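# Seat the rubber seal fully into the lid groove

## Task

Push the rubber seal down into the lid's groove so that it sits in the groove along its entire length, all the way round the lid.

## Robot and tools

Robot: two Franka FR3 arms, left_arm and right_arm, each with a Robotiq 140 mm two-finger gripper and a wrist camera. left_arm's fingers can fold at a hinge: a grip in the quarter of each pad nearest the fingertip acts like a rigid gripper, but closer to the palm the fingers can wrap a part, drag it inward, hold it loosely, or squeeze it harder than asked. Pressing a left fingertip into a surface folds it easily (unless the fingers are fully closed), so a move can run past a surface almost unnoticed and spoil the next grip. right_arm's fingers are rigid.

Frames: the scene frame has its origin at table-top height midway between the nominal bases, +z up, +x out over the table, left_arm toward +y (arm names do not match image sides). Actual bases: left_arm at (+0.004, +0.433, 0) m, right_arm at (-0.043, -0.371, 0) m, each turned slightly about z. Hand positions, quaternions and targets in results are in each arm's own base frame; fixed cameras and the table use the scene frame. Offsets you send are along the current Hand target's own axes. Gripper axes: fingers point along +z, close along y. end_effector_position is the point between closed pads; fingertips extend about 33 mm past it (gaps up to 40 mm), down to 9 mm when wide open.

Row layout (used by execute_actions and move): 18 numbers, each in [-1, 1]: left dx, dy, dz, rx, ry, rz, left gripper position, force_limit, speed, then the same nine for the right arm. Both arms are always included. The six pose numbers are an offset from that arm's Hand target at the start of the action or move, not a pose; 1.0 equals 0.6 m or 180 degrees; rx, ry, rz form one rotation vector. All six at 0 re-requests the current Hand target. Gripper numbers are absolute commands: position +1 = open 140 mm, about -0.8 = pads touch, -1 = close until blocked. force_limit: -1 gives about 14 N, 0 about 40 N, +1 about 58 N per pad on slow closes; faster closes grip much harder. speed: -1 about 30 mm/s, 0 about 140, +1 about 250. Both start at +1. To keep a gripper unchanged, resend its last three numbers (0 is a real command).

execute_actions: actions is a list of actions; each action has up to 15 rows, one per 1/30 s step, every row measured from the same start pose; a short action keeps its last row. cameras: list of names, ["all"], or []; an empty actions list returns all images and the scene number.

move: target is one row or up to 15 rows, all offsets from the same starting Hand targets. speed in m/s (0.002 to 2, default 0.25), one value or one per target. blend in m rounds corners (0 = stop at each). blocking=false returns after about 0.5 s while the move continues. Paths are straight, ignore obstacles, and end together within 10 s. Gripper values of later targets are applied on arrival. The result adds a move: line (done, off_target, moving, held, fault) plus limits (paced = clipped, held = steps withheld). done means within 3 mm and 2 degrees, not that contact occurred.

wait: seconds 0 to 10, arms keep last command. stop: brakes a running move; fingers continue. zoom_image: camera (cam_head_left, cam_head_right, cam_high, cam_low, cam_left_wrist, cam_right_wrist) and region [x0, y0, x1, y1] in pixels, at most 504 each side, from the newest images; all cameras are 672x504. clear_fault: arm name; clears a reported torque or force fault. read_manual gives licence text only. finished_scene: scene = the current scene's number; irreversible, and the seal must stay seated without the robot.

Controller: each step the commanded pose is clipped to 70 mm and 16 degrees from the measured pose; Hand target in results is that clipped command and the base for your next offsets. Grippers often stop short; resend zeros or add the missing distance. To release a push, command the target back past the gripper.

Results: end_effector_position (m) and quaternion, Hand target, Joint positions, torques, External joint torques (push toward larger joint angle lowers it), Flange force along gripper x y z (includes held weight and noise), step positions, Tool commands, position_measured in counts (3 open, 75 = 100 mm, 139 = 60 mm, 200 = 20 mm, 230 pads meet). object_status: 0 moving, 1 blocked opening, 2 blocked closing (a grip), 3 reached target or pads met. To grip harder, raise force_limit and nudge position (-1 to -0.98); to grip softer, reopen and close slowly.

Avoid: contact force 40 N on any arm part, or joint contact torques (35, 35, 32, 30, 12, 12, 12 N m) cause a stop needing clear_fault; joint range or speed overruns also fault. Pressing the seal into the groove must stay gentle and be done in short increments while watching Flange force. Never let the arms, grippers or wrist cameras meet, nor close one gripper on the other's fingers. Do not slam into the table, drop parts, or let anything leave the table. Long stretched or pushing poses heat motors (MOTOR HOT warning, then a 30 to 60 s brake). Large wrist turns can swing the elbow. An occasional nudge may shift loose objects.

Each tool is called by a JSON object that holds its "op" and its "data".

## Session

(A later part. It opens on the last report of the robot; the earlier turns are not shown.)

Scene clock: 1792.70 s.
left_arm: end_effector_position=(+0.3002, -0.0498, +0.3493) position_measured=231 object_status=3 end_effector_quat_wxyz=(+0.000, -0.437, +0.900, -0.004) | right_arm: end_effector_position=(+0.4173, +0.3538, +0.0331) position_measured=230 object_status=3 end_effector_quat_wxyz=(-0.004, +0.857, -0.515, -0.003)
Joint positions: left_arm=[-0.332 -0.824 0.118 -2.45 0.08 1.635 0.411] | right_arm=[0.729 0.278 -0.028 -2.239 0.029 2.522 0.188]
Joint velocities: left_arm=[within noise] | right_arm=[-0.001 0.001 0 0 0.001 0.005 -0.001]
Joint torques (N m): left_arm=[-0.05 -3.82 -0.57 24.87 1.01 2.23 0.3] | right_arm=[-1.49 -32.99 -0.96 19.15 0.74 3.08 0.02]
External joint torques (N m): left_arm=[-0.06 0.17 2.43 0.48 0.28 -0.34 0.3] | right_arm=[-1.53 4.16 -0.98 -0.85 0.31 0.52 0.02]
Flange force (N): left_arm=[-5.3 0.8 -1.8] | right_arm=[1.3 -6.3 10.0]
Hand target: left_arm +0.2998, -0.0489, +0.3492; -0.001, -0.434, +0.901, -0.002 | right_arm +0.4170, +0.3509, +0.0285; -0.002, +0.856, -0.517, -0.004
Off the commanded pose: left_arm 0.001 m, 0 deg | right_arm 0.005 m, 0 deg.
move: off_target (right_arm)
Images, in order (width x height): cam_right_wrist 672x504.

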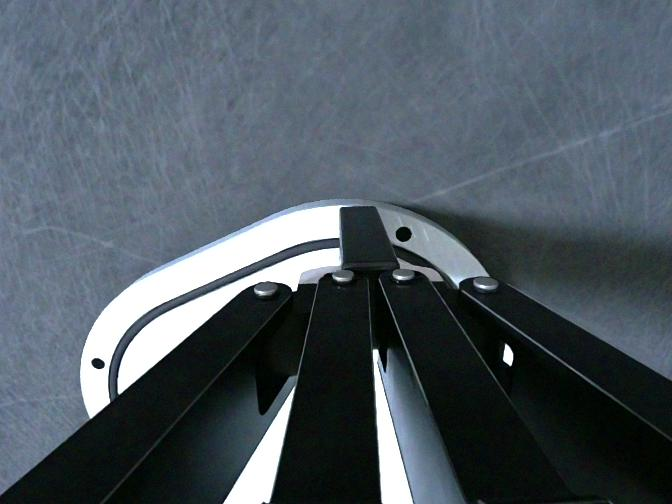

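{"op": "move", "data": {"target": [[0,0,0,0,0,0,-0.82,-1,-1,0,0,0.0033,0,0,0,-0.82,-1,-1],[0,0,0,0,0,0,-0.82,-1,-1,-0.003,0,-0.018,0,0,0,-0.82,-1,-1],[0,0,0,0,0,0,-0.82,-1,-1,-0.009,0.0345,-0.018,0,0,0.1278,-0.82,-1,-1]], "speed": [0.015,0.04,0.05], "blend": [0,0.003,0], "cameras": ["cam_right_wrist"]}}

{"op": "zoom_image", "data": {"camera": "cam_right_wrist", "region": [260, 170, 520, 330]}}

Scene clock: 1808.37 s.
left_arm: end_effector_position=(+0.3002, -0.0498, +0.3493) position_measured=231 object_status=3 end_effector_quat_wxyz=(+0.000, -0.437, +0.900, -0.004) | right_arm: end_effector_position=(+0.3957, +0.3453, +0.0386) position_measured=230 object_status=3 end_effector_quat_wxyz=(+0.001, +0.740, -0.673, -0.004)
Joint positions: left_arm=[-0.332 -0.824 0.118 -2.45 0.08 1.635 0.411] | right_arm=[0.86 0.222 -0.144 -2.307 0.069 2.522 0.57]
Joint velocities: left_arm=[within noise] | right_arm=[0 0.001 0.001 0.001 0 0.001 0.005]
Joint torques (N m): left_arm=[-0.06 -3.85 -0.54 24.87 1.01 2.23 0.27] | right_arm=[0.17 -34.74 -1.32 19.97 0.87 2.79 0.16]
External joint torques (N m): left_arm=[-0.12 0.09 2.41 0.55 0.27 -0.32 0.27] | right_arm=[0.18 0.2 -0.52 0.12 0.44 0.27 0.16]
Flange force (N): left_arm=[-5.2 0.8 -2.0] | right_arm=[-0.4 -0.4 1.1]
Hand target: left_arm +0.2998, -0.0489, +0.3492; -0.001, -0.434, +0.901, -0.002 | right_arm +0.3962, +0.3460, +0.0394; -0.001, +0.736, -0.677, -0.005
Off the commanded pose: left_arm 0.001 m, 0 deg | right_arm 0.001 m, 1 deg.
move: done
Images, in order (width x height): cam_right_wrist 672x504.

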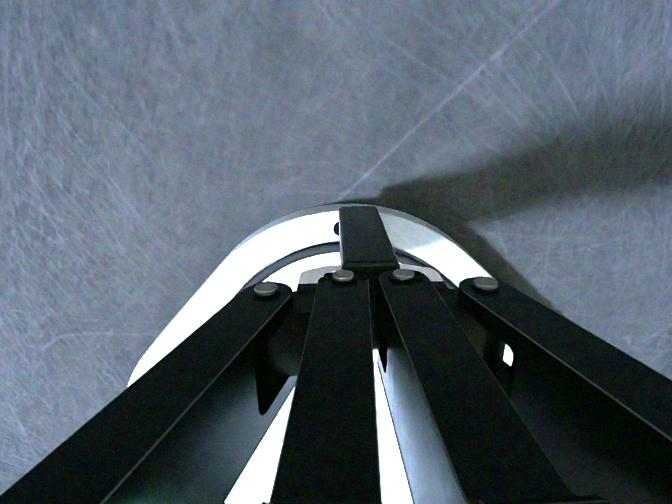

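Scaled by 1.938 from the camera's 672x504 image, which has a finer 960x720 frame.

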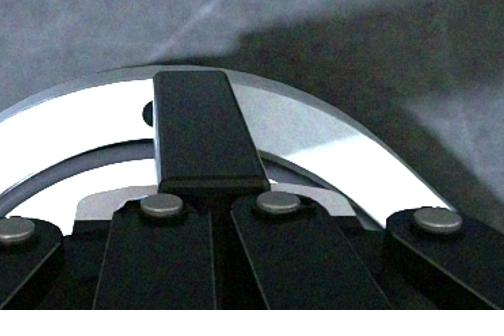

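{"op": "move", "data": {"target": [[0,0,0,0,0,0,-0.82,-1,-1,-0.0083,0,0,0,0,0,-0.82,-1,-1],[0,0,0,0,0,0,-0.82,-1,-1,-0.0083,0,0.0075,0,0,0,-0.82,-1,-1],[0,0,0,0,0,0,-0.82,-1,-1,-0.0073,0,0.0125,0,0,0,-0.82,-1,-1],[0,0,0,0,0,0,-0.82,-1,-1,-0.002,0,0.0175,0,0,0,-0.82,-1,-1]], "speed": [0.03,0.03,0.015,0.015], "cameras": ["cam_right_wrist"]}}

{"op": "zoom_image", "data": {"camera": "cam_right_wrist", "region": [260, 170, 520, 330]}}

Scene clock: 1823.77 s.
left_arm: end_effector_position=(+0.3002, -0.0498, +0.3493) position_measured=231 object_status=3 end_effector_quat_wxyz=(+0.000, -0.437, +0.900, -0.004) | right_arm: end_effector_position=(+0.3970, +0.3502, +0.0332) position_measured=230 object_status=3 end_effector_quat_wxyz=(-0.003, +0.737, -0.676, -0.004)
Joint positions: left_arm=[-0.332 -0.824 0.118 -2.45 0.08 1.635 0.411] | right_arm=[0.866 0.239 -0.144 -2.303 0.077 2.543 0.578]
Joint velocities: left_arm=[within noise] | right_arm=[-0.001 0.001 0 0.001 0 0.004 -0.001]
Joint torques (N m): left_arm=[-0.08 -3.9 -0.6 24.86 1.01 2.24 0.28] | right_arm=[-1.35 -30.33 -1.3 18.27 0.75 3.24 0.07]
External joint torques (N m): left_arm=[-0.11 0.09 2.39 0.46 0.27 -0.32 0.28] | right_arm=[-1.46 4.91 -0.55 -1.37 0.34 0.72 0.07]
Flange force (N): left_arm=[-5.1 0.9 -1.7] | right_arm=[-1.6 -6.2 12.9]
Hand target: left_arm +0.2998, -0.0489, +0.3492; -0.001, -0.434, +0.901, -0.002 | right_arm +0.3961, +0.3473, +0.0289; -0.001, +0.736, -0.677, -0.005
Off the commanded pose: left_arm 0.001 m, 0 deg | right_arm 0.005 m, 0 deg.
move: off_target (right_arm)
Images, in order (width x height): cam_right_wrist 672x504.

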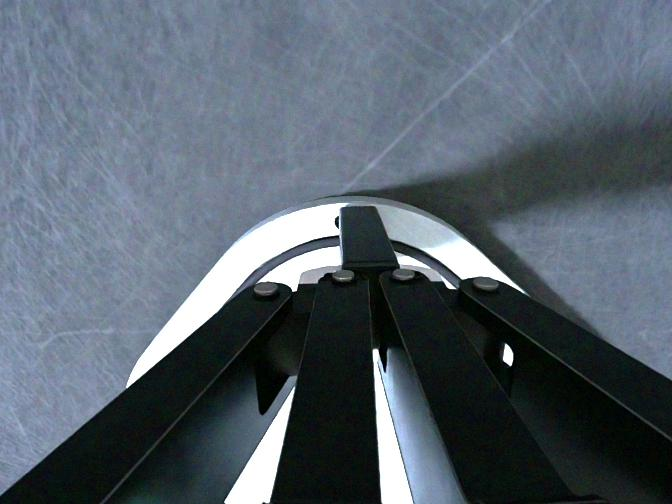

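Scaled by 1.938 from the camera's 672x504 image, which has a finer 960x720 frame.

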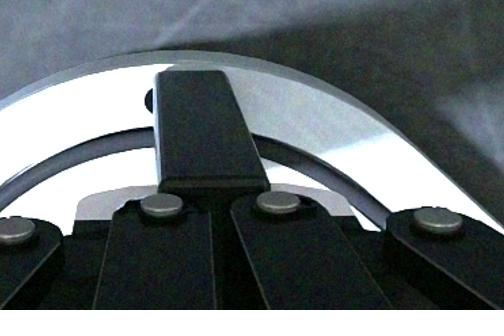

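{"op": "move", "data": {"target": [[0,0,0,0,0,0,-0.82,-1,-1,-0.002,0,-0.0202,0,0,0,-0.82,-1,-1],[0,0,0,0,0,0,-0.82,-1,-1,-0.0197,0.0325,-0.0202,0,0,0.1278,-0.82,-1,-1]], "speed": [0.04,0.05], "blend": [0.003,0], "cameras": ["cam_right_wrist"]}}

{"op": "zoom_image", "data": {"camera": "cam_right_wrist", "region": [260, 170, 520, 330]}}

Scene clock: 1839.23 s.
left_arm: end_effector_position=(+0.3002, -0.0498, +0.3493) position_measured=231 object_status=3 end_effector_quat_wxyz=(+0.000, -0.437, +0.900, -0.004) | right_arm: end_effector_position=(+0.3755, +0.3568, +0.0405) position_measured=230 object_status=3 end_effector_quat_wxyz=(-0.001, -0.590, +0.807, +0.004)
Joint positions: left_arm=[-0.332 -0.824 0.118 -2.45 0.08 1.635 0.411] | right_arm=[1.012 0.204 -0.25 -2.333 0.101 2.527 0.991]
Joint velocities: left_arm=[within noise] | right_arm=[0.001 0.001 -0.001 0.001 -0.001 0 0.005]
Joint torques (N m): left_arm=[-0.08 -3.86 -0.56 24.83 1.01 2.24 0.32] | right_arm=[0.19 -33.51 -1.83 19.89 0.88 2.62 0.27]
External joint torques (N m): left_arm=[-0.05 0.08 2.5 0.44 0.28 -0.33 0.32] | right_arm=[0.2 0.35 -0.44 0.06 0.43 0.13 0.27]
Flange force (N): left_arm=[-5.3 1.1 -1.7] | right_arm=[-1.0 -0.1 1.1]
Hand target: left_arm +0.2998, -0.0489, +0.3492; -0.001, -0.434, +0.901, -0.002 | right_arm +0.3757, +0.3574, +0.0412; +0.000, -0.586, +0.810, +0.005
Off the commanded pose: left_arm 0.001 m, 0 deg | right_arm 0.001 m, 1 deg.
move: done
Images, in order (width x height): cam_right_wrist 672x504.

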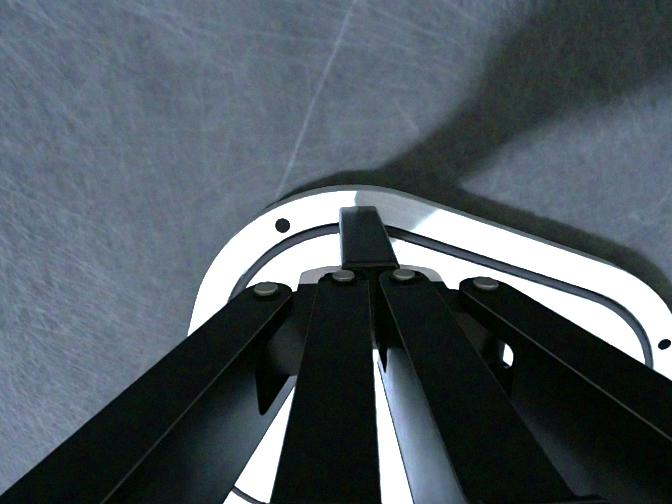

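Scaled by 1.938 from the camera's 672x504 image, which has a finer 960x720 frame.

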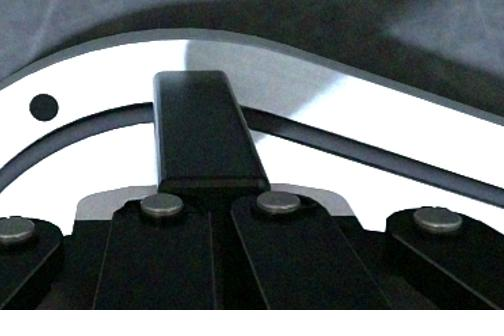

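{"op": "move", "data": {"target": [[0,0,0,0,0,0,-0.82,-1,-1,0,0,0.0112,0,0,0,-0.82,-1,-1],[0,0,0,0,0,0,-0.82,-1,-1,0.002,0,0.0162,0,0,0,-0.82,-1,-1],[0,0,0,0,0,0,-0.82,-1,-1,0.004,0,0.022,0,0,0,-0.82,-1,-1]], "speed": [0.03,0.015,0.015]}}

{"op": "move", "data": {"target": [[0,0,0,0,0,0,-0.82,-1,-1,0,0,-0.018,0,0,0,-0.82,-1,-1],[0,0,0,0,0,0,-0.82,-1,-1,-0.012,0.034,-0.018,0,0,0.122,-0.82,-1,-1]], "speed": [0.04,0.05], "blend": [0.003,0], "cameras": ["cam_right_wrist"]}}

{"op": "zoom_image", "data": {"camera": "cam_right_wrist", "region": [200, 170, 600, 330]}}

Scene clock: 1851.30 s.
left_arm: end_effector_position=(+0.3002, -0.0498, +0.3493) position_measured=231 object_status=3 end_effector_quat_wxyz=(+0.000, -0.437, +0.900, -0.004) | right_arm: end_effector_position=(+0.3769, +0.3573, +0.0336) position_measured=230 object_status=3 end_effector_quat_wxyz=(+0.003, -0.585, +0.811, +0.006)
Joint positions: left_arm=[-0.332 -0.824 0.118 -2.45 0.08 1.635 0.411] | right_arm=[1.011 0.218 -0.25 -2.34 0.115 2.556 0.993]
Joint velocities: left_arm=[within noise] | right_arm=[0.002 0 0 -0.001 0.001 0.004 0.001]
Joint torques (N m): left_arm=[-0.07 -3.86 -0.55 24.86 1.01 2.23 0.29] | right_arm=[-0.69 -28.42 -0.58 18.19 0.94 3.2 -0.03]
External joint torques (N m): left_arm=[-0.07 0 2.46 0.55 0.28 -0.33 0.29] | right_arm=[-0.6 5.58 0.97 -1.37 0.51 0.69 -0.03]
Flange force (N): left_arm=[-5.2 1.2 -1.9] | right_arm=[-6.9 -4.5 15.9]
Hand target: left_arm +0.2998, -0.0489, +0.3492; -0.001, -0.434, +0.901, -0.002 | right_arm +0.3749, +0.3552, +0.0280; +0.000, -0.586, +0.810, +0.005
Off the commanded pose: left_arm 0.001 m, 0 deg | right_arm 0.006 m, 0 deg.
move: off_target (right_arm)

Scene clock: 1856.33 s.
left_arm: end_effector_position=(+0.3002, -0.0498, +0.3493) position_measured=231 object_status=3 end_effector_quat_wxyz=(+0.000, -0.437, +0.900, -0.004) | right_arm: end_effector_position=(+0.3593, +0.3692, +0.0391) position_measured=230 object_status=3 end_effector_quat_wxyz=(+0.001, -0.426, +0.905, +0.004)
Joint positions: left_arm=[-0.332 -0.824 0.118 -2.45 0.08 1.635 0.411] | right_arm=[1.153 0.203 -0.349 -2.35 0.136 2.543 1.389]
Joint velocities: left_arm=[within noise] | right_arm=[-0.001 -0.001 0 0 -0.001 0 0.007]
Joint torques (N m): left_arm=[-0.04 -3.85 -0.59 24.9 1 2.24 0.26] | right_arm=[0.16 -32.14 -2.37 19.73 0.89 2.49 0.18]
External joint torques (N m): left_arm=[-0.03 -0.02 2.4 0.68 0.27 -0.3 0.26] | right_arm=[0.1 0.72 -0.49 -0.01 0.44 -0.01 0.18]
Flange force (N): left_arm=[-5.2 0.9 -2.2] | right_arm=[-1.8 -0.1 1.8]
Hand target: left_arm +0.2998, -0.0489, +0.3492; -0.001, -0.434, +0.901, -0.002 | right_arm +0.3578, +0.3683, +0.0390; -0.001, -0.421, +0.907, +0.005
Off the commanded pose: left_arm 0.001 m, 0 deg | right_arm 0.002 m, 1 deg.
move: done
Images, in order (width x height): cam_right_wrist 672x504.

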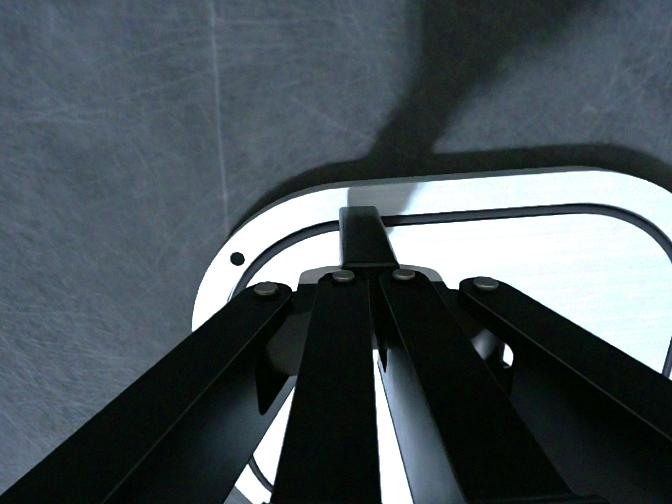

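Scaled by 1.260 from the camera's 672x504 image, which has a finer 960x720 frame.

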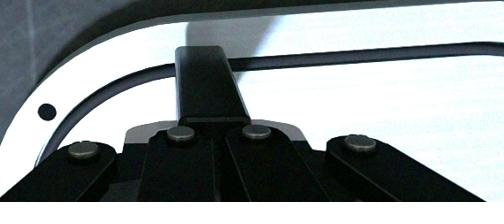

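{"op": "zoom_image", "data": {"camera": "cam_right_wrist", "region": [190, 420, 310, 504]}}

Scaled by 4.200 from the camera's 672x504 image, which has a finer 960x720 frame.

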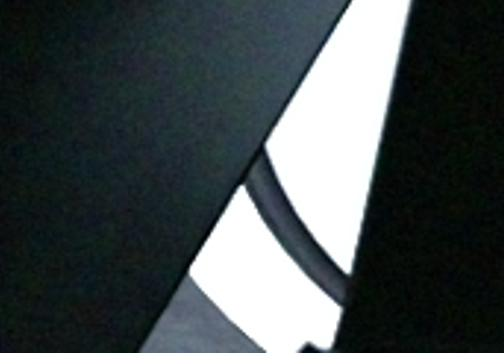

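{"op": "move", "data": {"target": [[0,0,0,0,0,0,-0.82,-1,-1,0.0072,-0.0233,0,0,0,-0.0106,-0.82,-1,-1],[0,0,0,0,0,0,-0.82,-1,-1,0.0072,-0.0233,0.0075,0,0,-0.0106,-0.82,-1,-1]], "speed": [0.04,0.03], "cameras": ["cam_right_wrist"]}}

{"op": "zoom_image", "data": {"camera": "cam_right_wrist", "region": [200, 170, 600, 330]}}

Scene clock: 1871.40 s.
left_arm: end_effector_position=(+0.3002, -0.0498, +0.3493) position_measured=231 object_status=3 end_effector_quat_wxyz=(+0.000, -0.437, +0.900, -0.004) | right_arm: end_effector_position=(+0.3658, +0.3563, +0.0357) position_measured=230 object_status=3 end_effector_quat_wxyz=(-0.001, -0.433, +0.902, +0.004)
Joint positions: left_arm=[-0.332 -0.824 0.118 -2.45 0.08 1.635 0.411] | right_arm=[1.121 0.202 -0.344 -2.362 0.137 2.549 1.346]
Joint velocities: left_arm=[within noise] | right_arm=[-0.001 -0.001 0 0.001 0.001 0.002 -0.006]
Joint torques (N m): left_arm=[-0.08 -3.86 -0.53 24.88 1.01 2.24 0.28] | right_arm=[-0.77 -31.08 -1.61 19.68 0.88 2.83 -0.2]
External joint torques (N m): left_arm=[-0.08 0.11 2.47 0.52 0.28 -0.32 0.28] | right_arm=[-0.76 1.62 0.29 0.13 0.43 0.35 -0.2]
Flange force (N): left_arm=[-5.3 0.9 -1.9] | right_arm=[-4.8 -2.1 6.1]
Hand target: left_arm +0.2998, -0.0489, +0.3492; -0.001, -0.434, +0.901, -0.002 | right_arm +0.3657, +0.3560, +0.0343; -0.001, -0.436, +0.900, +0.005
Off the commanded pose: left_arm 0.001 m, 0 deg | right_arm 0.001 m, 0 deg.
move: done
Images, in order (width x height): cam_right_wrist 672x504.

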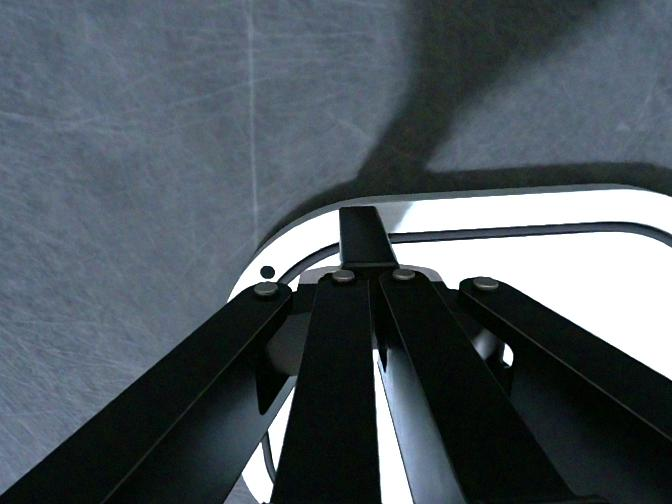

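Scaled by 1.260 from the camera's 672x504 image, which has a finer 960x720 frame.

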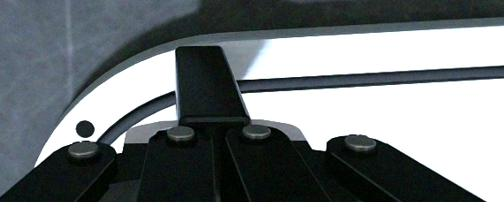

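{"op": "move", "data": {"target": [[0,0,0,0,0,0,-0.82,-1,-1,0,0,0.0108,0,0,0,-0.82,-1,-1],[0,0,0,0,0,0,-0.82,-1,-1,0,0,-0.0085,0,0,-0.008,-0.82,-1,-1],[0,0,0,0,0,0,-0.82,-1,-1,0.0005,0.0267,-0.0085,0,0,-0.008,-0.82,-1,-1],[0,0,0,0,0,0,-0.82,-1,-1,0.0005,0.0267,0.0,0,0,-0.008,-0.82,-1,-1],[0,0,0,0,0,0,-0.82,-1,-1,0.0005,0.0267,0.0108,0,0,-0.008,-0.82,-1,-1]], "speed": [0.015,0.04,0.05,0.03,0.015], "blend": [0,0.003,0.003,0,0], "cameras": ["cam_right_wrist"]}}

{"op": "zoom_image", "data": {"camera": "cam_right_wrist", "region": [250, 150, 670, 330]}}

Scene clock: 1884.10 s.
left_arm: end_effector_position=(+0.3002, -0.0498, +0.3493) position_measured=231 object_status=3 end_effector_quat_wxyz=(+0.000, -0.437, +0.900, -0.004) | right_arm: end_effector_position=(+0.3544, +0.3668, +0.0337) position_measured=230 object_status=3 end_effector_quat_wxyz=(+0.001, -0.448, +0.894, +0.006)
Joint positions: left_arm=[-0.332 -0.824 0.118 -2.45 0.08 1.635 0.411] | right_arm=[1.136 0.202 -0.329 -2.37 0.139 2.563 1.339]
Joint torques (N m): left_arm=[-0.02 -3.88 -0.53 24.91 1.01 2.23 0.27] | right_arm=[-0.21 -25.76 -0.26 18.1 1.11 3.48 -0.03]
External joint torques (N m): left_arm=[0 0.15 2.53 0.51 0.28 -0.34 0.27] | right_arm=[-0.17 6.94 1.58 -1.32 0.67 0.99 -0.03]
Flange force (N): left_arm=[-5.5 0.9 -1.9] | right_arm=[-12.1 -1.5 21.3]
Hand target: left_arm +0.2998, -0.0489, +0.3492; -0.001, -0.434, +0.901, -0.002 | right_arm +0.3529, +0.3658, +0.0280; -0.001, -0.447, +0.894, +0.005
Off the commanded pose: left_arm 0.001 m, 0 deg | right_arm 0.006 m, 0 deg.
move: off_target (right_arm); blend cut to 0.0025 m at target 3
Images, in order (width x height): cam_right_wrist 672x504.

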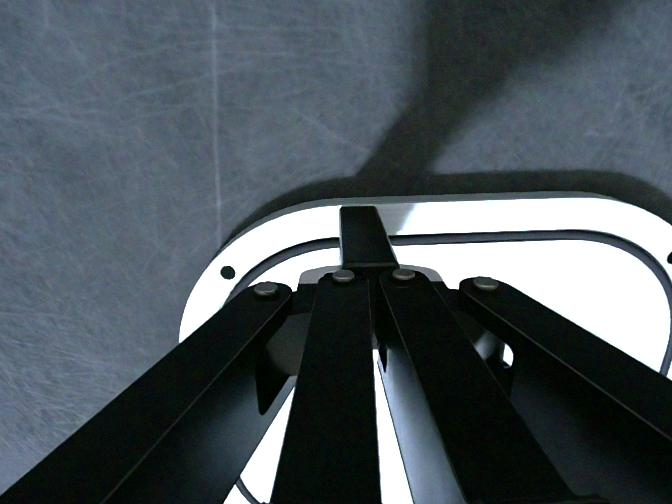

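Scaled by 1.200 from the camera's 672x504 image, which has a finer 960x720 frame.

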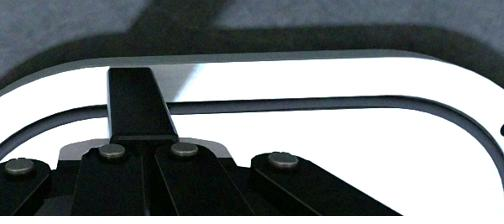

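{"op": "move", "data": {"target": [[0,0,0,0,0,0,-0.82,-1,-1,0,0,-0.0185,0,0,0,-0.82,-1,-1],[0,0,0,0,0,0,-0.82,-1,-1,0.0005,0.0267,-0.0185,0,0,0,-0.82,-1,-1],[0,0,0,0,0,0,-0.82,-1,-1,0.0005,0.0267,-0.01,0,0,0,-0.82,-1,-1],[0,0,0,0,0,0,-0.82,-1,-1,0.0015,0.0267,-0.002,0,0,0,-0.82,-1,-1],[0,0,0,0,0,0,-0.82,-1,-1,0.0015,0.0267,-0.0185,0,0,0,-0.82,-1,-1],[0,0,0,0,0,0,-0.82,-1,-1,0.001,0.0533,-0.0185,0,0,0,-0.82,-1,-1],[0,0,0,0,0,0,-0.82,-1,-1,0.001,0.0533,-0.01,0,0,0,-0.82,-1,-1],[0,0,0,0,0,0,-0.82,-1,-1,0.002,0.0533,-0.002,0,0,0,-0.82,-1,-1]], "speed": [0.04,0.05,0.03,0.015,0.04,0.05,0.03,0.015], "blend": [0.003,0.003,0,0,0.003,0.003,0,0], "cameras": ["cam_right_wrist"]}}

{"op": "zoom_image", "data": {"camera": "cam_right_wrist", "region": [170, 150, 670, 330]}}

Scene clock: 1900.37 s.
left_arm: end_effector_position=(+0.3002, -0.0498, +0.3493) position_measured=231 object_status=3 end_effector_quat_wxyz=(+0.000, -0.437, +0.900, -0.004) | right_arm: end_effector_position=(+0.3283, +0.3859, +0.0339) position_measured=230 object_status=3 end_effector_quat_wxyz=(+0.002, -0.450, +0.893, +0.006)
Joint positions: left_arm=[-0.332 -0.824 0.118 -2.45 0.08 1.635 0.411] | right_arm=[1.201 0.192 -0.33 -2.384 0.133 2.569 1.403]
Joint torques (N m): left_arm=[-0.02 -3.87 -0.58 24.87 1.01 2.23 0.3] | right_arm=[0.03 -27.8 -1.01 18.42 0.99 2.95 0.03]
External joint torques (N m): left_arm=[-0.04 0.21 2.43 0.46 0.27 -0.33 0.3] | right_arm=[-0.09 4.38 0.58 -0.88 0.56 0.47 0.03]
Flange force (N): left_arm=[-5.4 0.7 -1.8] | right_arm=[-7.7 -0.7 13.1]
Hand target: left_arm +0.2998, -0.0489, +0.3492; -0.001, -0.434, +0.901, -0.002 | right_arm +0.3266, +0.3840, +0.0295; -0.001, -0.447, +0.894, +0.005
Off the commanded pose: left_arm 0.001 m, 0 deg | right_arm 0.005 m, 0 deg.
move: off_target (right_arm); blend cut to 0.0026 m at target 2, 0.0026 m at target 6
Images, in order (width x height): cam_right_wrist 672x504.

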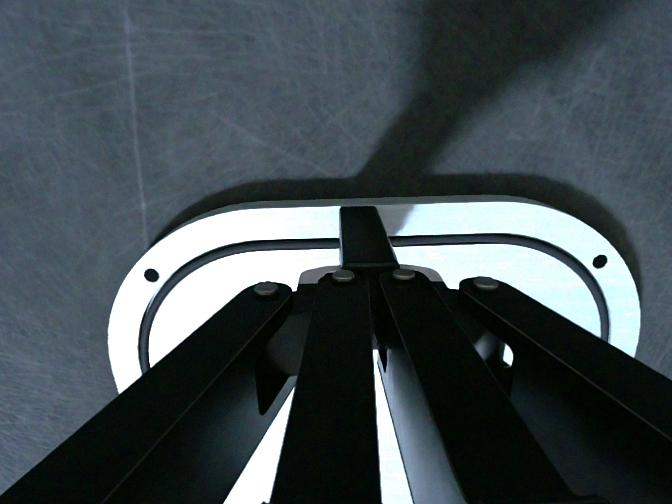

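Scaled by 1.008 from the camera's 672x504 image, which has a finer 960x720 frame.

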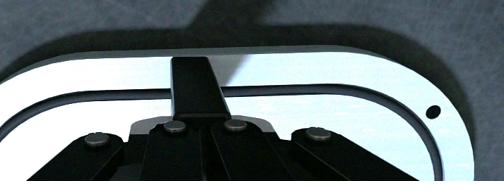

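{"op": "zoom_image", "data": {"camera": "cam_right_wrist", "region": [460, 200, 660, 360]}}

{"op": "zoom_image", "data": {"camera": "cam_right_wrist", "region": [110, 200, 350, 380]}}

Scaled by 2.520 from the camera's 672x504 image, which has a finer 960x720 frame.

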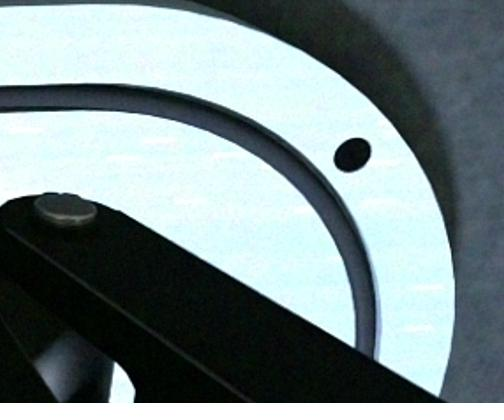

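Scaled by 2.100 from the camera's 672x504 image, which has a finer 960x720 frame.

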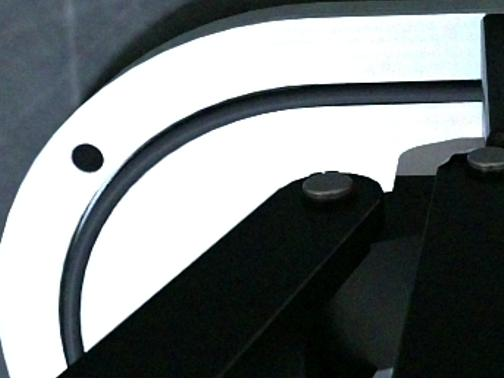

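{"op": "move", "data": {"target": [[0,0,0,0,0,0,-0.82,-1,-1,0,0,-0.016,0,0,0,-0.82,-1,-1],[0,0,0,0,0,0,-0.82,-1,-1,0.0005,0.0267,-0.016,0,0,0,-0.82,-1,-1],[0,0,0,0,0,0,-0.82,-1,-1,0.0005,0.0267,-0.0075,0,0,0,-0.82,-1,-1],[0,0,0,0,0,0,-0.82,-1,-1,0.0015,0.0267,0.0005,0,0,0,-0.82,-1,-1],[0,0,0,0,0,0,-0.82,-1,-1,0.0015,0.0267,-0.016,0,0,0,-0.82,-1,-1],[0,0,0,0,0,0,-0.82,-1,-1,0.001,0.0533,-0.016,0,0,0,-0.82,-1,-1],[0,0,0,0,0,0,-0.82,-1,-1,0.001,0.0533,-0.0075,0,0,0,-0.82,-1,-1],[0,0,0,0,0,0,-0.82,-1,-1,0.002,0.0533,0.0005,0,0,0,-0.82,-1,-1]], "speed": [0.04,0.05,0.03,0.015,0.04,0.05,0.03,0.015], "blend": [0.0025,0.0025,0,0,0.0025,0.0025,0,0], "cameras": ["cam_right_wrist"]}}

{"op": "zoom_image", "data": {"camera": "cam_right_wrist", "region": [340, 180, 600, 360]}}

Scene clock: 1921.83 s.
left_arm: end_effector_position=(+0.3002, -0.0498, +0.3493) position_measured=231 object_status=3 end_effector_quat_wxyz=(+0.000, -0.437, +0.900, -0.004) | right_arm: end_effector_position=(+0.3021, +0.4041, +0.0339) position_measured=230 object_status=3 end_effector_quat_wxyz=(+0.001, -0.450, +0.893, +0.006)
Joint positions: left_arm=[-0.332 -0.824 0.118 -2.45 0.08 1.635 0.411] | right_arm=[1.263 0.186 -0.329 -2.392 0.13 2.573 1.468]
Joint torques (N m): left_arm=[-0.06 -3.86 -0.57 24.88 1.01 2.23 0.29] | right_arm=[0.22 -27.54 -0.65 18.4 0.99 2.96 0.15]
External joint torques (N m): left_arm=[-0.03 0.14 2.48 0.53 0.28 -0.33 0.29] | right_arm=[0.11 4.6 0.89 -0.97 0.56 0.46 0.15]
Flange force (N): left_arm=[-5.4 0.8 -1.9] | right_arm=[-7.9 0.5 13.7]
Hand target: left_arm +0.2998, -0.0489, +0.3492; -0.001, -0.434, +0.901, -0.002 | right_arm +0.3003, +0.4022, +0.0294; -0.001, -0.447, +0.894, +0.005
Off the commanded pose: left_arm 0.001 m, 0 deg | right_arm 0.005 m, 0 deg.
move: off_target (right_arm)
Images, in order (width x height): cam_right_wrist 672x504.

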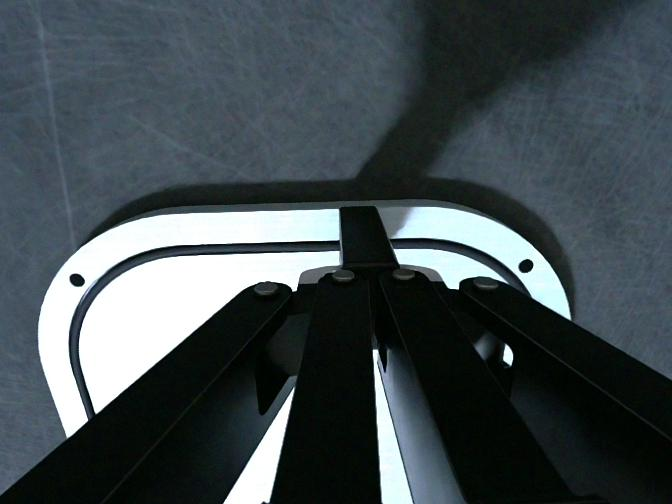

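Scaled by 1.938 from the camera's 672x504 image, which has a finer 960x720 frame.

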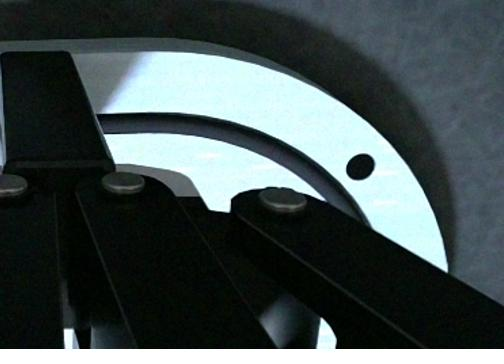

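{"op": "move", "data": {"target": [[0,0,0,0,0,0,-0.82,-1,-1,0,0,-0.016,0,0,0,-0.82,-1,-1],[0,0,0,0,0,0,-0.82,-1,-1,0.0005,0.0267,-0.016,0,0,0,-0.82,-1,-1],[0,0,0,0,0,0,-0.82,-1,-1,0.0005,0.0267,-0.0075,0,0,0,-0.82,-1,-1],[0,0,0,0,0,0,-0.82,-1,-1,0.0015,0.0267,0.0005,0,0,0,-0.82,-1,-1],[0,0,0,0,0,0,-0.82,-1,-1,0.0015,0.0267,-0.016,0,0,0,-0.82,-1,-1],[0,0,0,0,0,0,-0.82,-1,-1,0.001,0.05,-0.016,0,0,0,-0.82,-1,-1]], "speed": [0.04,0.05,0.03,0.015,0.04,0.05], "blend": [0.0025,0.0025,0,0,0.0025,0], "cameras": ["cam_right_wrist"]}}

{"op": "zoom_image", "data": {"camera": "cam_right_wrist", "region": [340, 180, 600, 360]}}

Scene clock: 1935.47 s.
left_arm: end_effector_position=(+0.3002, -0.0498, +0.3493) position_measured=231 object_status=3 end_effector_quat_wxyz=(+0.000, -0.437, +0.900, -0.004) | right_arm: end_effector_position=(+0.2761, +0.4199, +0.0387) position_measured=230 object_status=3 end_effector_quat_wxyz=(+0.000, -0.451, +0.893, +0.006)
Joint positions: left_arm=[-0.332 -0.824 0.118 -2.45 0.08 1.635 0.411] | right_arm=[1.324 0.171 -0.331 -2.395 0.118 2.56 1.535]
Joint velocities: left_arm=[within noise] | right_arm=[-0.001 0.001 0 -0.001 -0.001 0 0.004]
Joint torques (N m): left_arm=[-0.05 -3.83 -0.57 24.89 1.01 2.23 0.29] | right_arm=[0.16 -30.74 -1.91 20.22 0.26 2.36 0.21]
External joint torques (N m): left_arm=[-0.07 0.05 2.43 0.59 0.28 -0.32 0.3] | right_arm=[0.05 0.85 -0.5 0.87 -0.18 -0.1 0.21]
Flange force (N): left_arm=[-5.3 0.9 -2.1] | right_arm=[-4.6 0.4 0.8]
Hand target: left_arm +0.2998, -0.0489, +0.3492; -0.001, -0.434, +0.901, -0.002 | right_arm +0.2760, +0.4197, +0.0393; -0.001, -0.447, +0.894, +0.005
Off the commanded pose: left_arm 0.001 m, 0 deg | right_arm 0.001 m, 0 deg.
move: done
Images, in order (width x height): cam_right_wrist 672x504.

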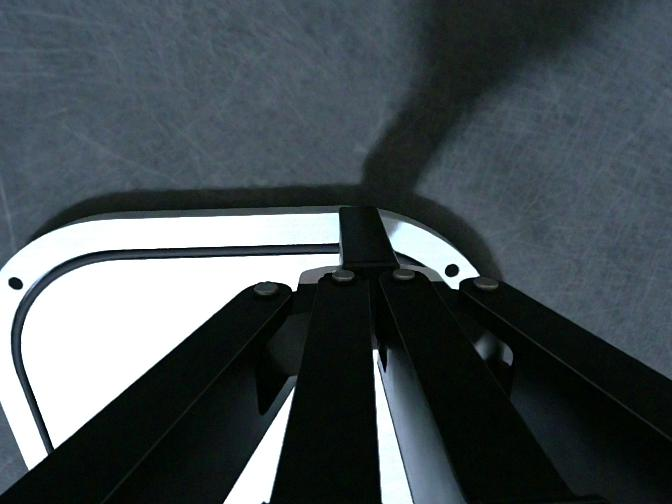

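Scaled by 1.938 from the camera's 672x504 image, which has a finer 960x720 frame.

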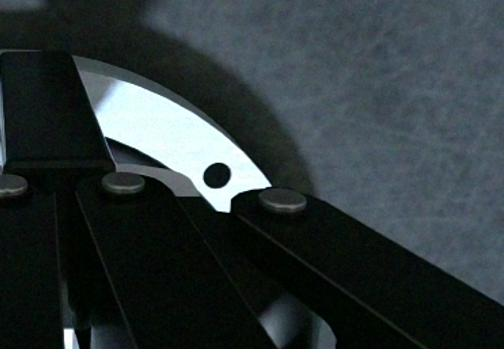

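{"op": "move", "data": {"target": [[0,0,0,0,0,0,-0.82,-1,-1,0,0,-0.052,0,0,0,-0.82,-1,-1],[0,0,0,0,0,0,-0.82,-1,-1,-0.036,0.0595,-0.052,0,0,-0.4,-0.82,-1,-1],[0,0,0,0,0,0,-0.82,-1,-1,-0.036,0.0595,-0.052,0,0,-0.754,-0.82,-1,-1]], "speed": [0.05,0.2,0.2], "blend": [0.005,0.005,0], "cameras": ["cam_right_wrist"]}}

{"op": "zoom_image", "data": {"camera": "cam_right_wrist", "region": [200, 50, 540, 280]}}

Scene clock: 1967.07 s.
left_arm: end_effector_position=(+0.3002, -0.0498, +0.3493) position_measured=231 object_status=3 end_effector_quat_wxyz=(+0.000, -0.437, +0.900, -0.004) | right_arm: end_effector_position=(+0.2615, +0.4590, +0.0721) position_measured=230 object_status=3 end_effector_quat_wxyz=(-0.006, +0.997, +0.073, +0.000)
Joint positions: left_arm=[-0.332 -0.824 0.118 -2.45 0.08 1.635 0.411] | right_arm=[0.927 0.151 0.123 -2.3 -0.019 2.46 -0.654]
Joint velocities: left_arm=[within noise] | right_arm=[0.002 -0.001 0 0 0.001 0 -0.004]
Joint torques (N m): left_arm=[-0.07 -3.83 -0.56 24.87 1.01 2.24 0.31] | right_arm=[-0.99 -32.25 1.07 21.73 0.93 2.57 -0.14]
External joint torques (N m): left_arm=[-0.05 0.12 2.48 0.53 0.27 -0.32 0.31] | right_arm=[-1.07 1.47 0.28 0.7 0.43 -0.11 -0.14]
Flange force (N): left_arm=[-5.4 0.8 -1.9] | right_arm=[4.7 -3.8 2.1]
Hand target: left_arm +0.2998, -0.0489, +0.3492; -0.001, -0.434, +0.901, -0.002 | right_arm +0.2606, +0.4581, +0.0709; -0.004, +0.997, +0.077, -0.002
Off the commanded pose: left_arm 0.001 m, 0 deg | right_arm 0.002 m, 1 deg.
move: done
Images, in order (width x height): cam_right_wrist 672x504.

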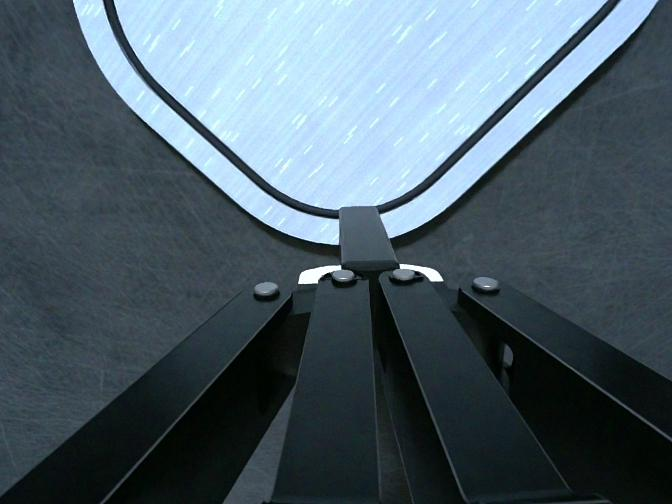

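Scaled by 1.482 from the camera's 672x504 image, which has a finer 960x720 frame.

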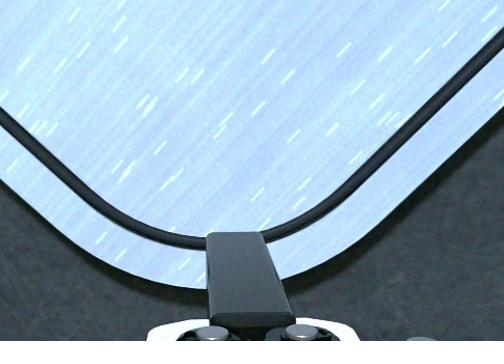

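{"op": "move", "data": {"target": [[0,0,0,0,0,0,-0.82,-1,-1,0,0,0.0575,0,0,0,-0.82,-1,-1],[0,0,0,0,0,0,-0.82,-1,-1,0,0,0.064,0,0,0,-0.82,-1,-1]], "speed": [0.05,0.015], "cameras": ["cam_right_wrist"]}}

{"op": "zoom_image", "data": {"camera": "cam_right_wrist", "region": [200, 50, 540, 280]}}

Scene clock: 1981.13 s.
left_arm: end_effector_position=(+0.3002, -0.0498, +0.3493) position_measured=231 object_status=3 end_effector_quat_wxyz=(+0.000, -0.437, +0.900, -0.004) | right_arm: end_effector_position=(+0.2602, +0.4584, +0.0341) position_measured=230 object_status=3 end_effector_quat_wxyz=(-0.004, +0.997, +0.078, -0.003)
Joint positions: left_arm=[-0.332 -0.824 0.118 -2.45 0.08 1.635 0.411] | right_arm=[0.927 0.232 0.121 -2.308 -0.033 2.541 -0.656]
Joint torques (N m): left_arm=[-0.03 -3.87 -0.59 24.87 1.01 2.24 0.27] | right_arm=[0.15 -33.47 0.55 20.05 0.16 3.17 0.1]
External joint torques (N m): left_arm=[-0.05 0.12 2.4 0.52 0.28 -0.32 0.27] | right_arm=[0.05 1.7 -0.61 0.24 -0.28 0.51 0.1]
Flange force (N): left_arm=[-5.2 0.8 -1.9] | right_arm=[2.8 -3.4 5.2]
Hand target: left_arm +0.2998, -0.0489, +0.3492; -0.001, -0.434, +0.901, -0.002 | right_arm +0.2604, +0.4584, +0.0325; -0.004, +0.997, +0.077, -0.002
Off the commanded pose: left_arm 0.001 m, 0 deg | right_arm 0.002 m, 0 deg.
move: done
Images, in order (width x height): cam_right_wrist 672x504.

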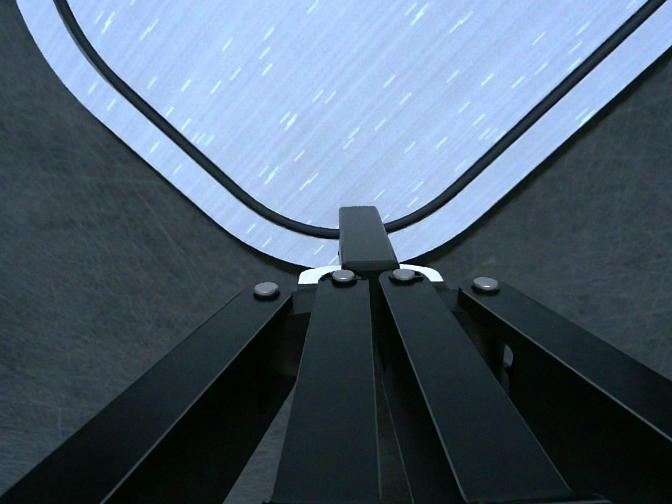

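Scaled by 1.482 from the camera's 672x504 image, which has a finer 960x720 frame.

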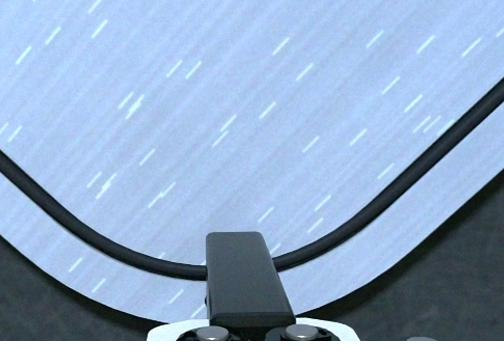

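{"op": "move", "data": {"target": [[0,0,0,0,0,0,-0.82,-1,-1,0.0,0,0.0045,0,0,0,-0.82,-1,-1],[0,0,0,0,0,0,-0.82,-1,-1,0.001,0,0.0075,0,0,0,-0.82,-1,-1]], "speed": [0.015,0.015]}}

Scene clock: 1986.67 s.
left_arm: end_effector_position=(+0.3002, -0.0498, +0.3493) position_measured=231 object_status=3 end_effector_quat_wxyz=(+0.000, -0.437, +0.900, -0.004) | right_arm: end_effector_position=(+0.2610, +0.4607, +0.0336) position_measured=230 object_status=3 end_effector_quat_wxyz=(-0.006, +0.997, +0.079, -0.001)
Joint positions: left_arm=[-0.332 -0.824 0.118 -2.45 0.08 1.635 0.411] | right_arm=[0.929 0.235 0.12 -2.307 -0.034 2.55 -0.656]
Joint velocities: left_arm=[within noise] | right_arm=[0.001 0 -0.001 0 0 0.004 0]
Joint torques (N m): left_arm=[-0.05 -3.87 -0.55 24.85 1.01 2.24 0.26] | right_arm=[-0.89 -29.2 -0.34 18.75 0.02 3.33 0.08]
External joint torques (N m): left_arm=[-0.08 0.14 2.42 0.45 0.28 -0.33 0.26] | right_arm=[-0.75 6.16 -1.29 -1.04 -0.42 0.66 0.08]
Flange force (N): left_arm=[-5.2 0.9 -1.7] | right_arm=[7.3 -6.8 15.7]
Hand target: left_arm +0.2998, -0.0489, +0.3492; -0.001, -0.434, +0.901, -0.002 | right_arm +0.2609, +0.4586, +0.0280; -0.004, +0.997, +0.077, -0.002
Off the commanded pose: left_arm 0.001 m, 0 deg | right_arm 0.006 m, 0 deg.
move: off_target (right_arm)

{"op": "move", "data": {"target": [[0,0,0,0,0,0,-0.82,-1,-1,0,0,-0.018,0,0,0,-0.82,-1,-1],[0,0,0,0,0,0,-0.82,-1,-1,0.0073,0.0308,-0.018,0,0,-0.1222,-0.82,-1,-1]], "speed": [0.04,0.05], "blend": [0.0025,0], "cameras": ["cam_right_wrist"]}}

{"op": "zoom_image", "data": {"camera": "cam_right_wrist", "region": [200, 50, 540, 280]}}

Scene clock: 2004.80 s.
left_arm: end_effector_position=(+0.3002, -0.0498, +0.3493) position_measured=231 object_status=3 end_effector_quat_wxyz=(+0.000, -0.437, +0.900, -0.004) | right_arm: end_effector_position=(+0.2675, +0.4403, +0.0378) position_measured=230 object_status=3 end_effector_quat_wxyz=(-0.003, +0.965, +0.260, -0.003)
Joint positions: left_arm=[-0.332 -0.824 0.118 -2.45 0.08 1.635 0.411] | right_arm=[0.797 0.201 0.22 -2.345 -0.06 2.54 -1.035]
Joint velocities: left_arm=[within noise] | right_arm=[0.001 0 0.001 0 -0.001 0.001 -0.006]
Joint torques (N m): left_arm=[-0.05 -3.88 -0.57 24.87 1 2.23 0.31] | right_arm=[-0.96 -33.3 1.83 19.79 0.22 2.92 -0.13]
External joint torques (N m): left_arm=[-0.05 0.05 2.44 0.53 0.27 -0.33 0.31] | right_arm=[-1.03 0.17 0.25 0.05 -0.24 0.26 -0.13]
Flange force (N): left_arm=[-5.3 1.1 -1.9] | right_arm=[0.7 1.2 0.8]
Hand target: left_arm +0.2998, -0.0489, +0.3492; -0.001, -0.434, +0.901, -0.002 | right_arm +0.2682, +0.4409, +0.0386; -0.004, +0.964, +0.266, -0.001
Off the commanded pose: left_arm 0.001 m, 0 deg | right_arm 0.001 m, 1 deg.
move: done
Images, in order (width x height): cam_right_wrist 672x504.

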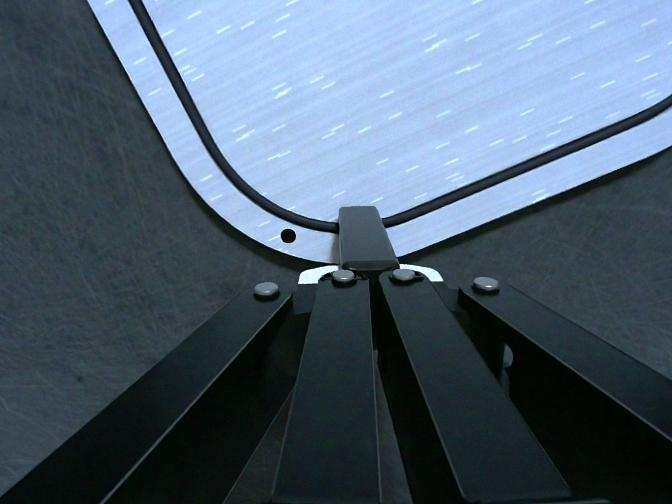

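Scaled by 1.482 from the camera's 672x504 image, which has a finer 960x720 frame.

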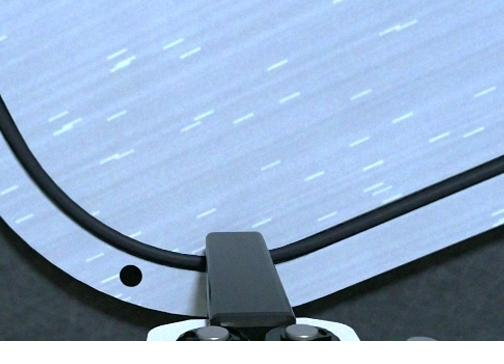

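{"op": "move", "data": {"target": [[0,0,0,0,0,0,-0.82,-1,-1,0.002,0,0.0065,0,0,0,-0.82,-1,-1],[0,0,0,0,0,0,-0.82,-1,-1,0.002,0,0.0118,0,0,0,-0.82,-1,-1],[0,0,0,0,0,0,-0.82,-1,-1,0.003,0.001,0.0175,0,0,0,-0.82,-1,-1]], "speed": [0.03,0.015,0.015]}}

{"op": "move", "data": {"target": [[0,0,0,0,0,0,-0.82,-1,-1,0,0,-0.018,0,0,0,-0.82,-1,-1],[0,0,0,0,0,0,-0.82,-1,-1,0.0073,0.0308,-0.018,0,0,-0.1222,-0.82,-1,-1]], "speed": [0.04,0.05], "blend": [0.0025,0], "cameras": ["cam_right_wrist"]}}

{"op": "zoom_image", "data": {"camera": "cam_right_wrist", "region": [200, 50, 540, 280]}}

Scene clock: 2015.80 s.
left_arm: end_effector_position=(+0.3002, -0.0498, +0.3493) position_measured=231 object_status=3 end_effector_quat_wxyz=(+0.000, -0.437, +0.900, -0.004) | right_arm: end_effector_position=(+0.2698, +0.4441, +0.0340) position_measured=230 object_status=3 end_effector_quat_wxyz=(-0.006, +0.964, +0.265, +0.001)
Joint positions: left_arm=[-0.332 -0.824 0.118 -2.45 0.08 1.635 0.411] | right_arm=[0.797 0.215 0.219 -2.342 -0.07 2.561 -1.037]
Joint velocities: left_arm=[within noise] | right_arm=[-0.001 0.001 0 -0.001 -0.001 0.004 0]
Joint torques (N m): left_arm=[-0.08 -3.86 -0.6 24.89 1.01 2.23 0.27] | right_arm=[-1.36 -27.48 0.14 18.35 -0.04 3.23 0.03]
External joint torques (N m): left_arm=[-0.13 0.24 2.38 0.46 0.27 -0.33 0.27] | right_arm=[-1.41 6.36 -1.55 -1.32 -0.49 0.53 0.03]
Flange force (N): left_arm=[-5.2 0.5 -1.8] | right_arm=[9.9 -2.4 16.7]
Hand target: left_arm +0.2998, -0.0489, +0.3492; -0.001, -0.434, +0.901, -0.002 | right_arm +0.2700, +0.4414, +0.0281; -0.004, +0.964, +0.266, -0.001
Off the commanded pose: left_arm 0.001 m, 0 deg | right_arm 0.007 m, 0 deg.
move: off_target (right_arm)

Scene clock: 2020.83 s.
left_arm: end_effector_position=(+0.3002, -0.0498, +0.3493) position_measured=231 object_status=3 end_effector_quat_wxyz=(+0.000, -0.437, +0.900, -0.004) | right_arm: end_effector_position=(+0.2835, +0.4287, +0.0386) position_measured=230 object_status=3 end_effector_quat_wxyz=(-0.006, +0.898, +0.440, +0.000)
Joint positions: left_arm=[-0.332 -0.824 0.118 -2.45 0.08 1.635 0.411] | right_arm=[0.657 0.199 0.319 -2.355 -0.093 2.547 -1.435]
Joint torques (N m): left_arm=[-0.05 -3.88 -0.6 24.87 1.01 2.23 0.32] | right_arm=[-1.01 -32.13 2.38 19.69 0.22 2.76 -0.13]
External joint torques (N m): left_arm=[0.03 0.07 2.51 0.51 0.29 -0.33 0.32] | right_arm=[-0.96 0.11 0.35 0.11 -0.27 0.09 -0.13]
Flange force (N): left_arm=[-5.5 1.1 -1.8] | right_arm=[0.3 1.2 0.2]
Hand target: left_arm +0.2998, -0.0489, +0.3492; -0.001, -0.434, +0.901, -0.002 | right_arm +0.2833, +0.4277, +0.0387; -0.005, +0.896, +0.445, -0.001
Off the commanded pose: left_arm 0.001 m, 0 deg | right_arm 0.001 m, 1 deg.
move: done
Images, in order (width x height): cam_right_wrist 672x504.

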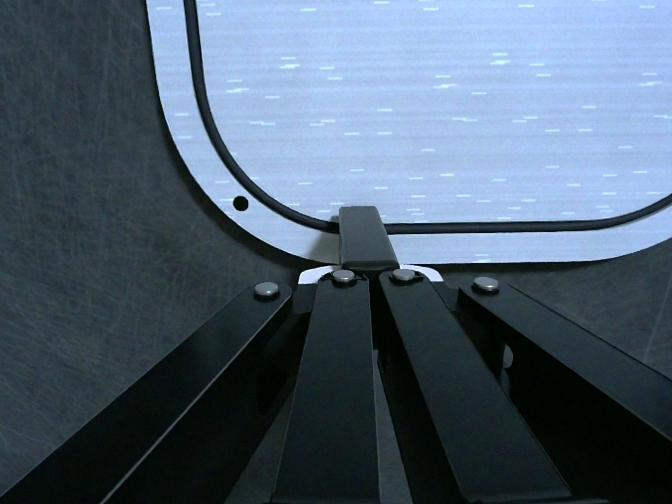

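Scaled by 1.482 from the camera's 672x504 image, which has a finer 960x720 frame.

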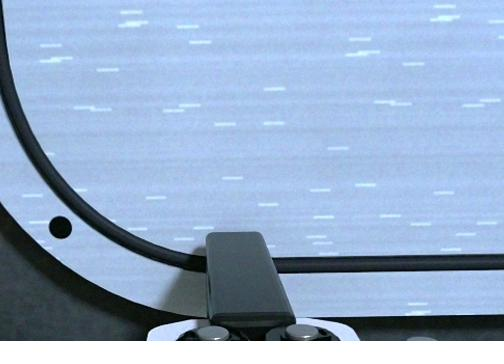

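{"op": "move", "data": {"target": [[0,0,0,0,0,0,-0.82,-1,-1,0.002,0,0.0065,0,0,0,-0.82,-1,-1],[0,0,0,0,0,0,-0.82,-1,-1,0.003,0.001,0.0168,0,0,0,-0.82,-1,-1],[0,0,0,0,0,0,-0.82,-1,-1,0.003,0,0.0,0,0,0,-0.82,-1,-1],[0,0,0,0,0,0,-0.82,-1,-1,0.003,-0.0267,0.0,0,0,0.06,-0.82,-1,-1],[0,0,0,0,0,0,-0.82,-1,-1,0.003,-0.0267,0.0065,0,0,0.06,-0.82,-1,-1],[0,0,0,0,0,0,-0.82,-1,-1,0.004,-0.0262,0.0168,0,0,0.06,-0.82,-1,-1]], "speed": [0.03,0.015,0.04,0.05,0.03,0.015], "blend": [0,0,0.0025,0.0025,0,0], "cameras": ["cam_right_wrist"]}}

{"op": "zoom_image", "data": {"camera": "cam_right_wrist", "region": [200, 50, 540, 280]}}

Scene clock: 2037.97 s.
left_arm: end_effector_position=(+0.3002, -0.0498, +0.3493) position_measured=231 object_status=3 end_effector_quat_wxyz=(+0.000, -0.437, +0.900, -0.004) | right_arm: end_effector_position=(+0.2725, +0.4410, +0.0341) position_measured=230 object_status=3 end_effector_quat_wxyz=(-0.006, +0.932, +0.363, +0.001)
Joint positions: left_arm=[-0.332 -0.824 0.118 -2.45 0.08 1.635 0.411] | right_arm=[0.738 0.215 0.27 -2.345 -0.09 2.559 -1.236]
Joint velocities: left_arm=[within noise] | right_arm=[0.001 0.001 -0.002 0 -0.001 0.004 0.006]
Joint torques (N m): left_arm=[-0.08 -3.86 -0.58 24.87 1.01 2.24 0.28] | right_arm=[-0.35 -27.42 0.72 18.52 0.02 3.3 0.14]
External joint torques (N m): left_arm=[-0.1 0.16 2.42 0.45 0.28 -0.33 0.28] | right_arm=[-0.34 5.94 -1.24 -1.08 -0.45 0.6 0.15]
Flange force (N): left_arm=[-5.2 0.8 -1.7] | right_arm=[10.0 -2.1 16.5]
Hand target: left_arm +0.2998, -0.0489, +0.3492; -0.001, -0.434, +0.901, -0.002 | right_arm +0.2721, +0.4392, +0.0288; -0.005, +0.933, +0.359, -0.001
Off the commanded pose: left_arm 0.001 m, 0 deg | right_arm 0.006 m, 1 deg.
move: off_target (right_arm); blend cut to 0.0019 m at target 4
Images, in order (width x height): cam_right_wrist 672x504.

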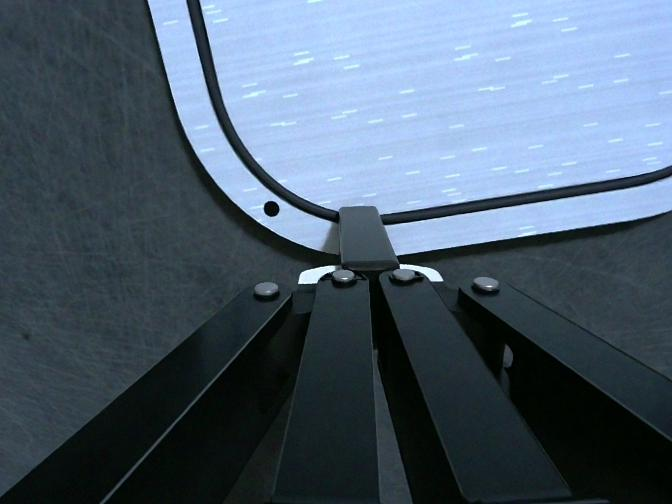

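Scaled by 1.482 from the camera's 672x504 image, which has a finer 960x720 frame.

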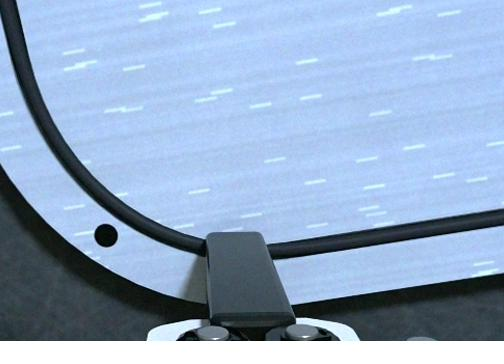

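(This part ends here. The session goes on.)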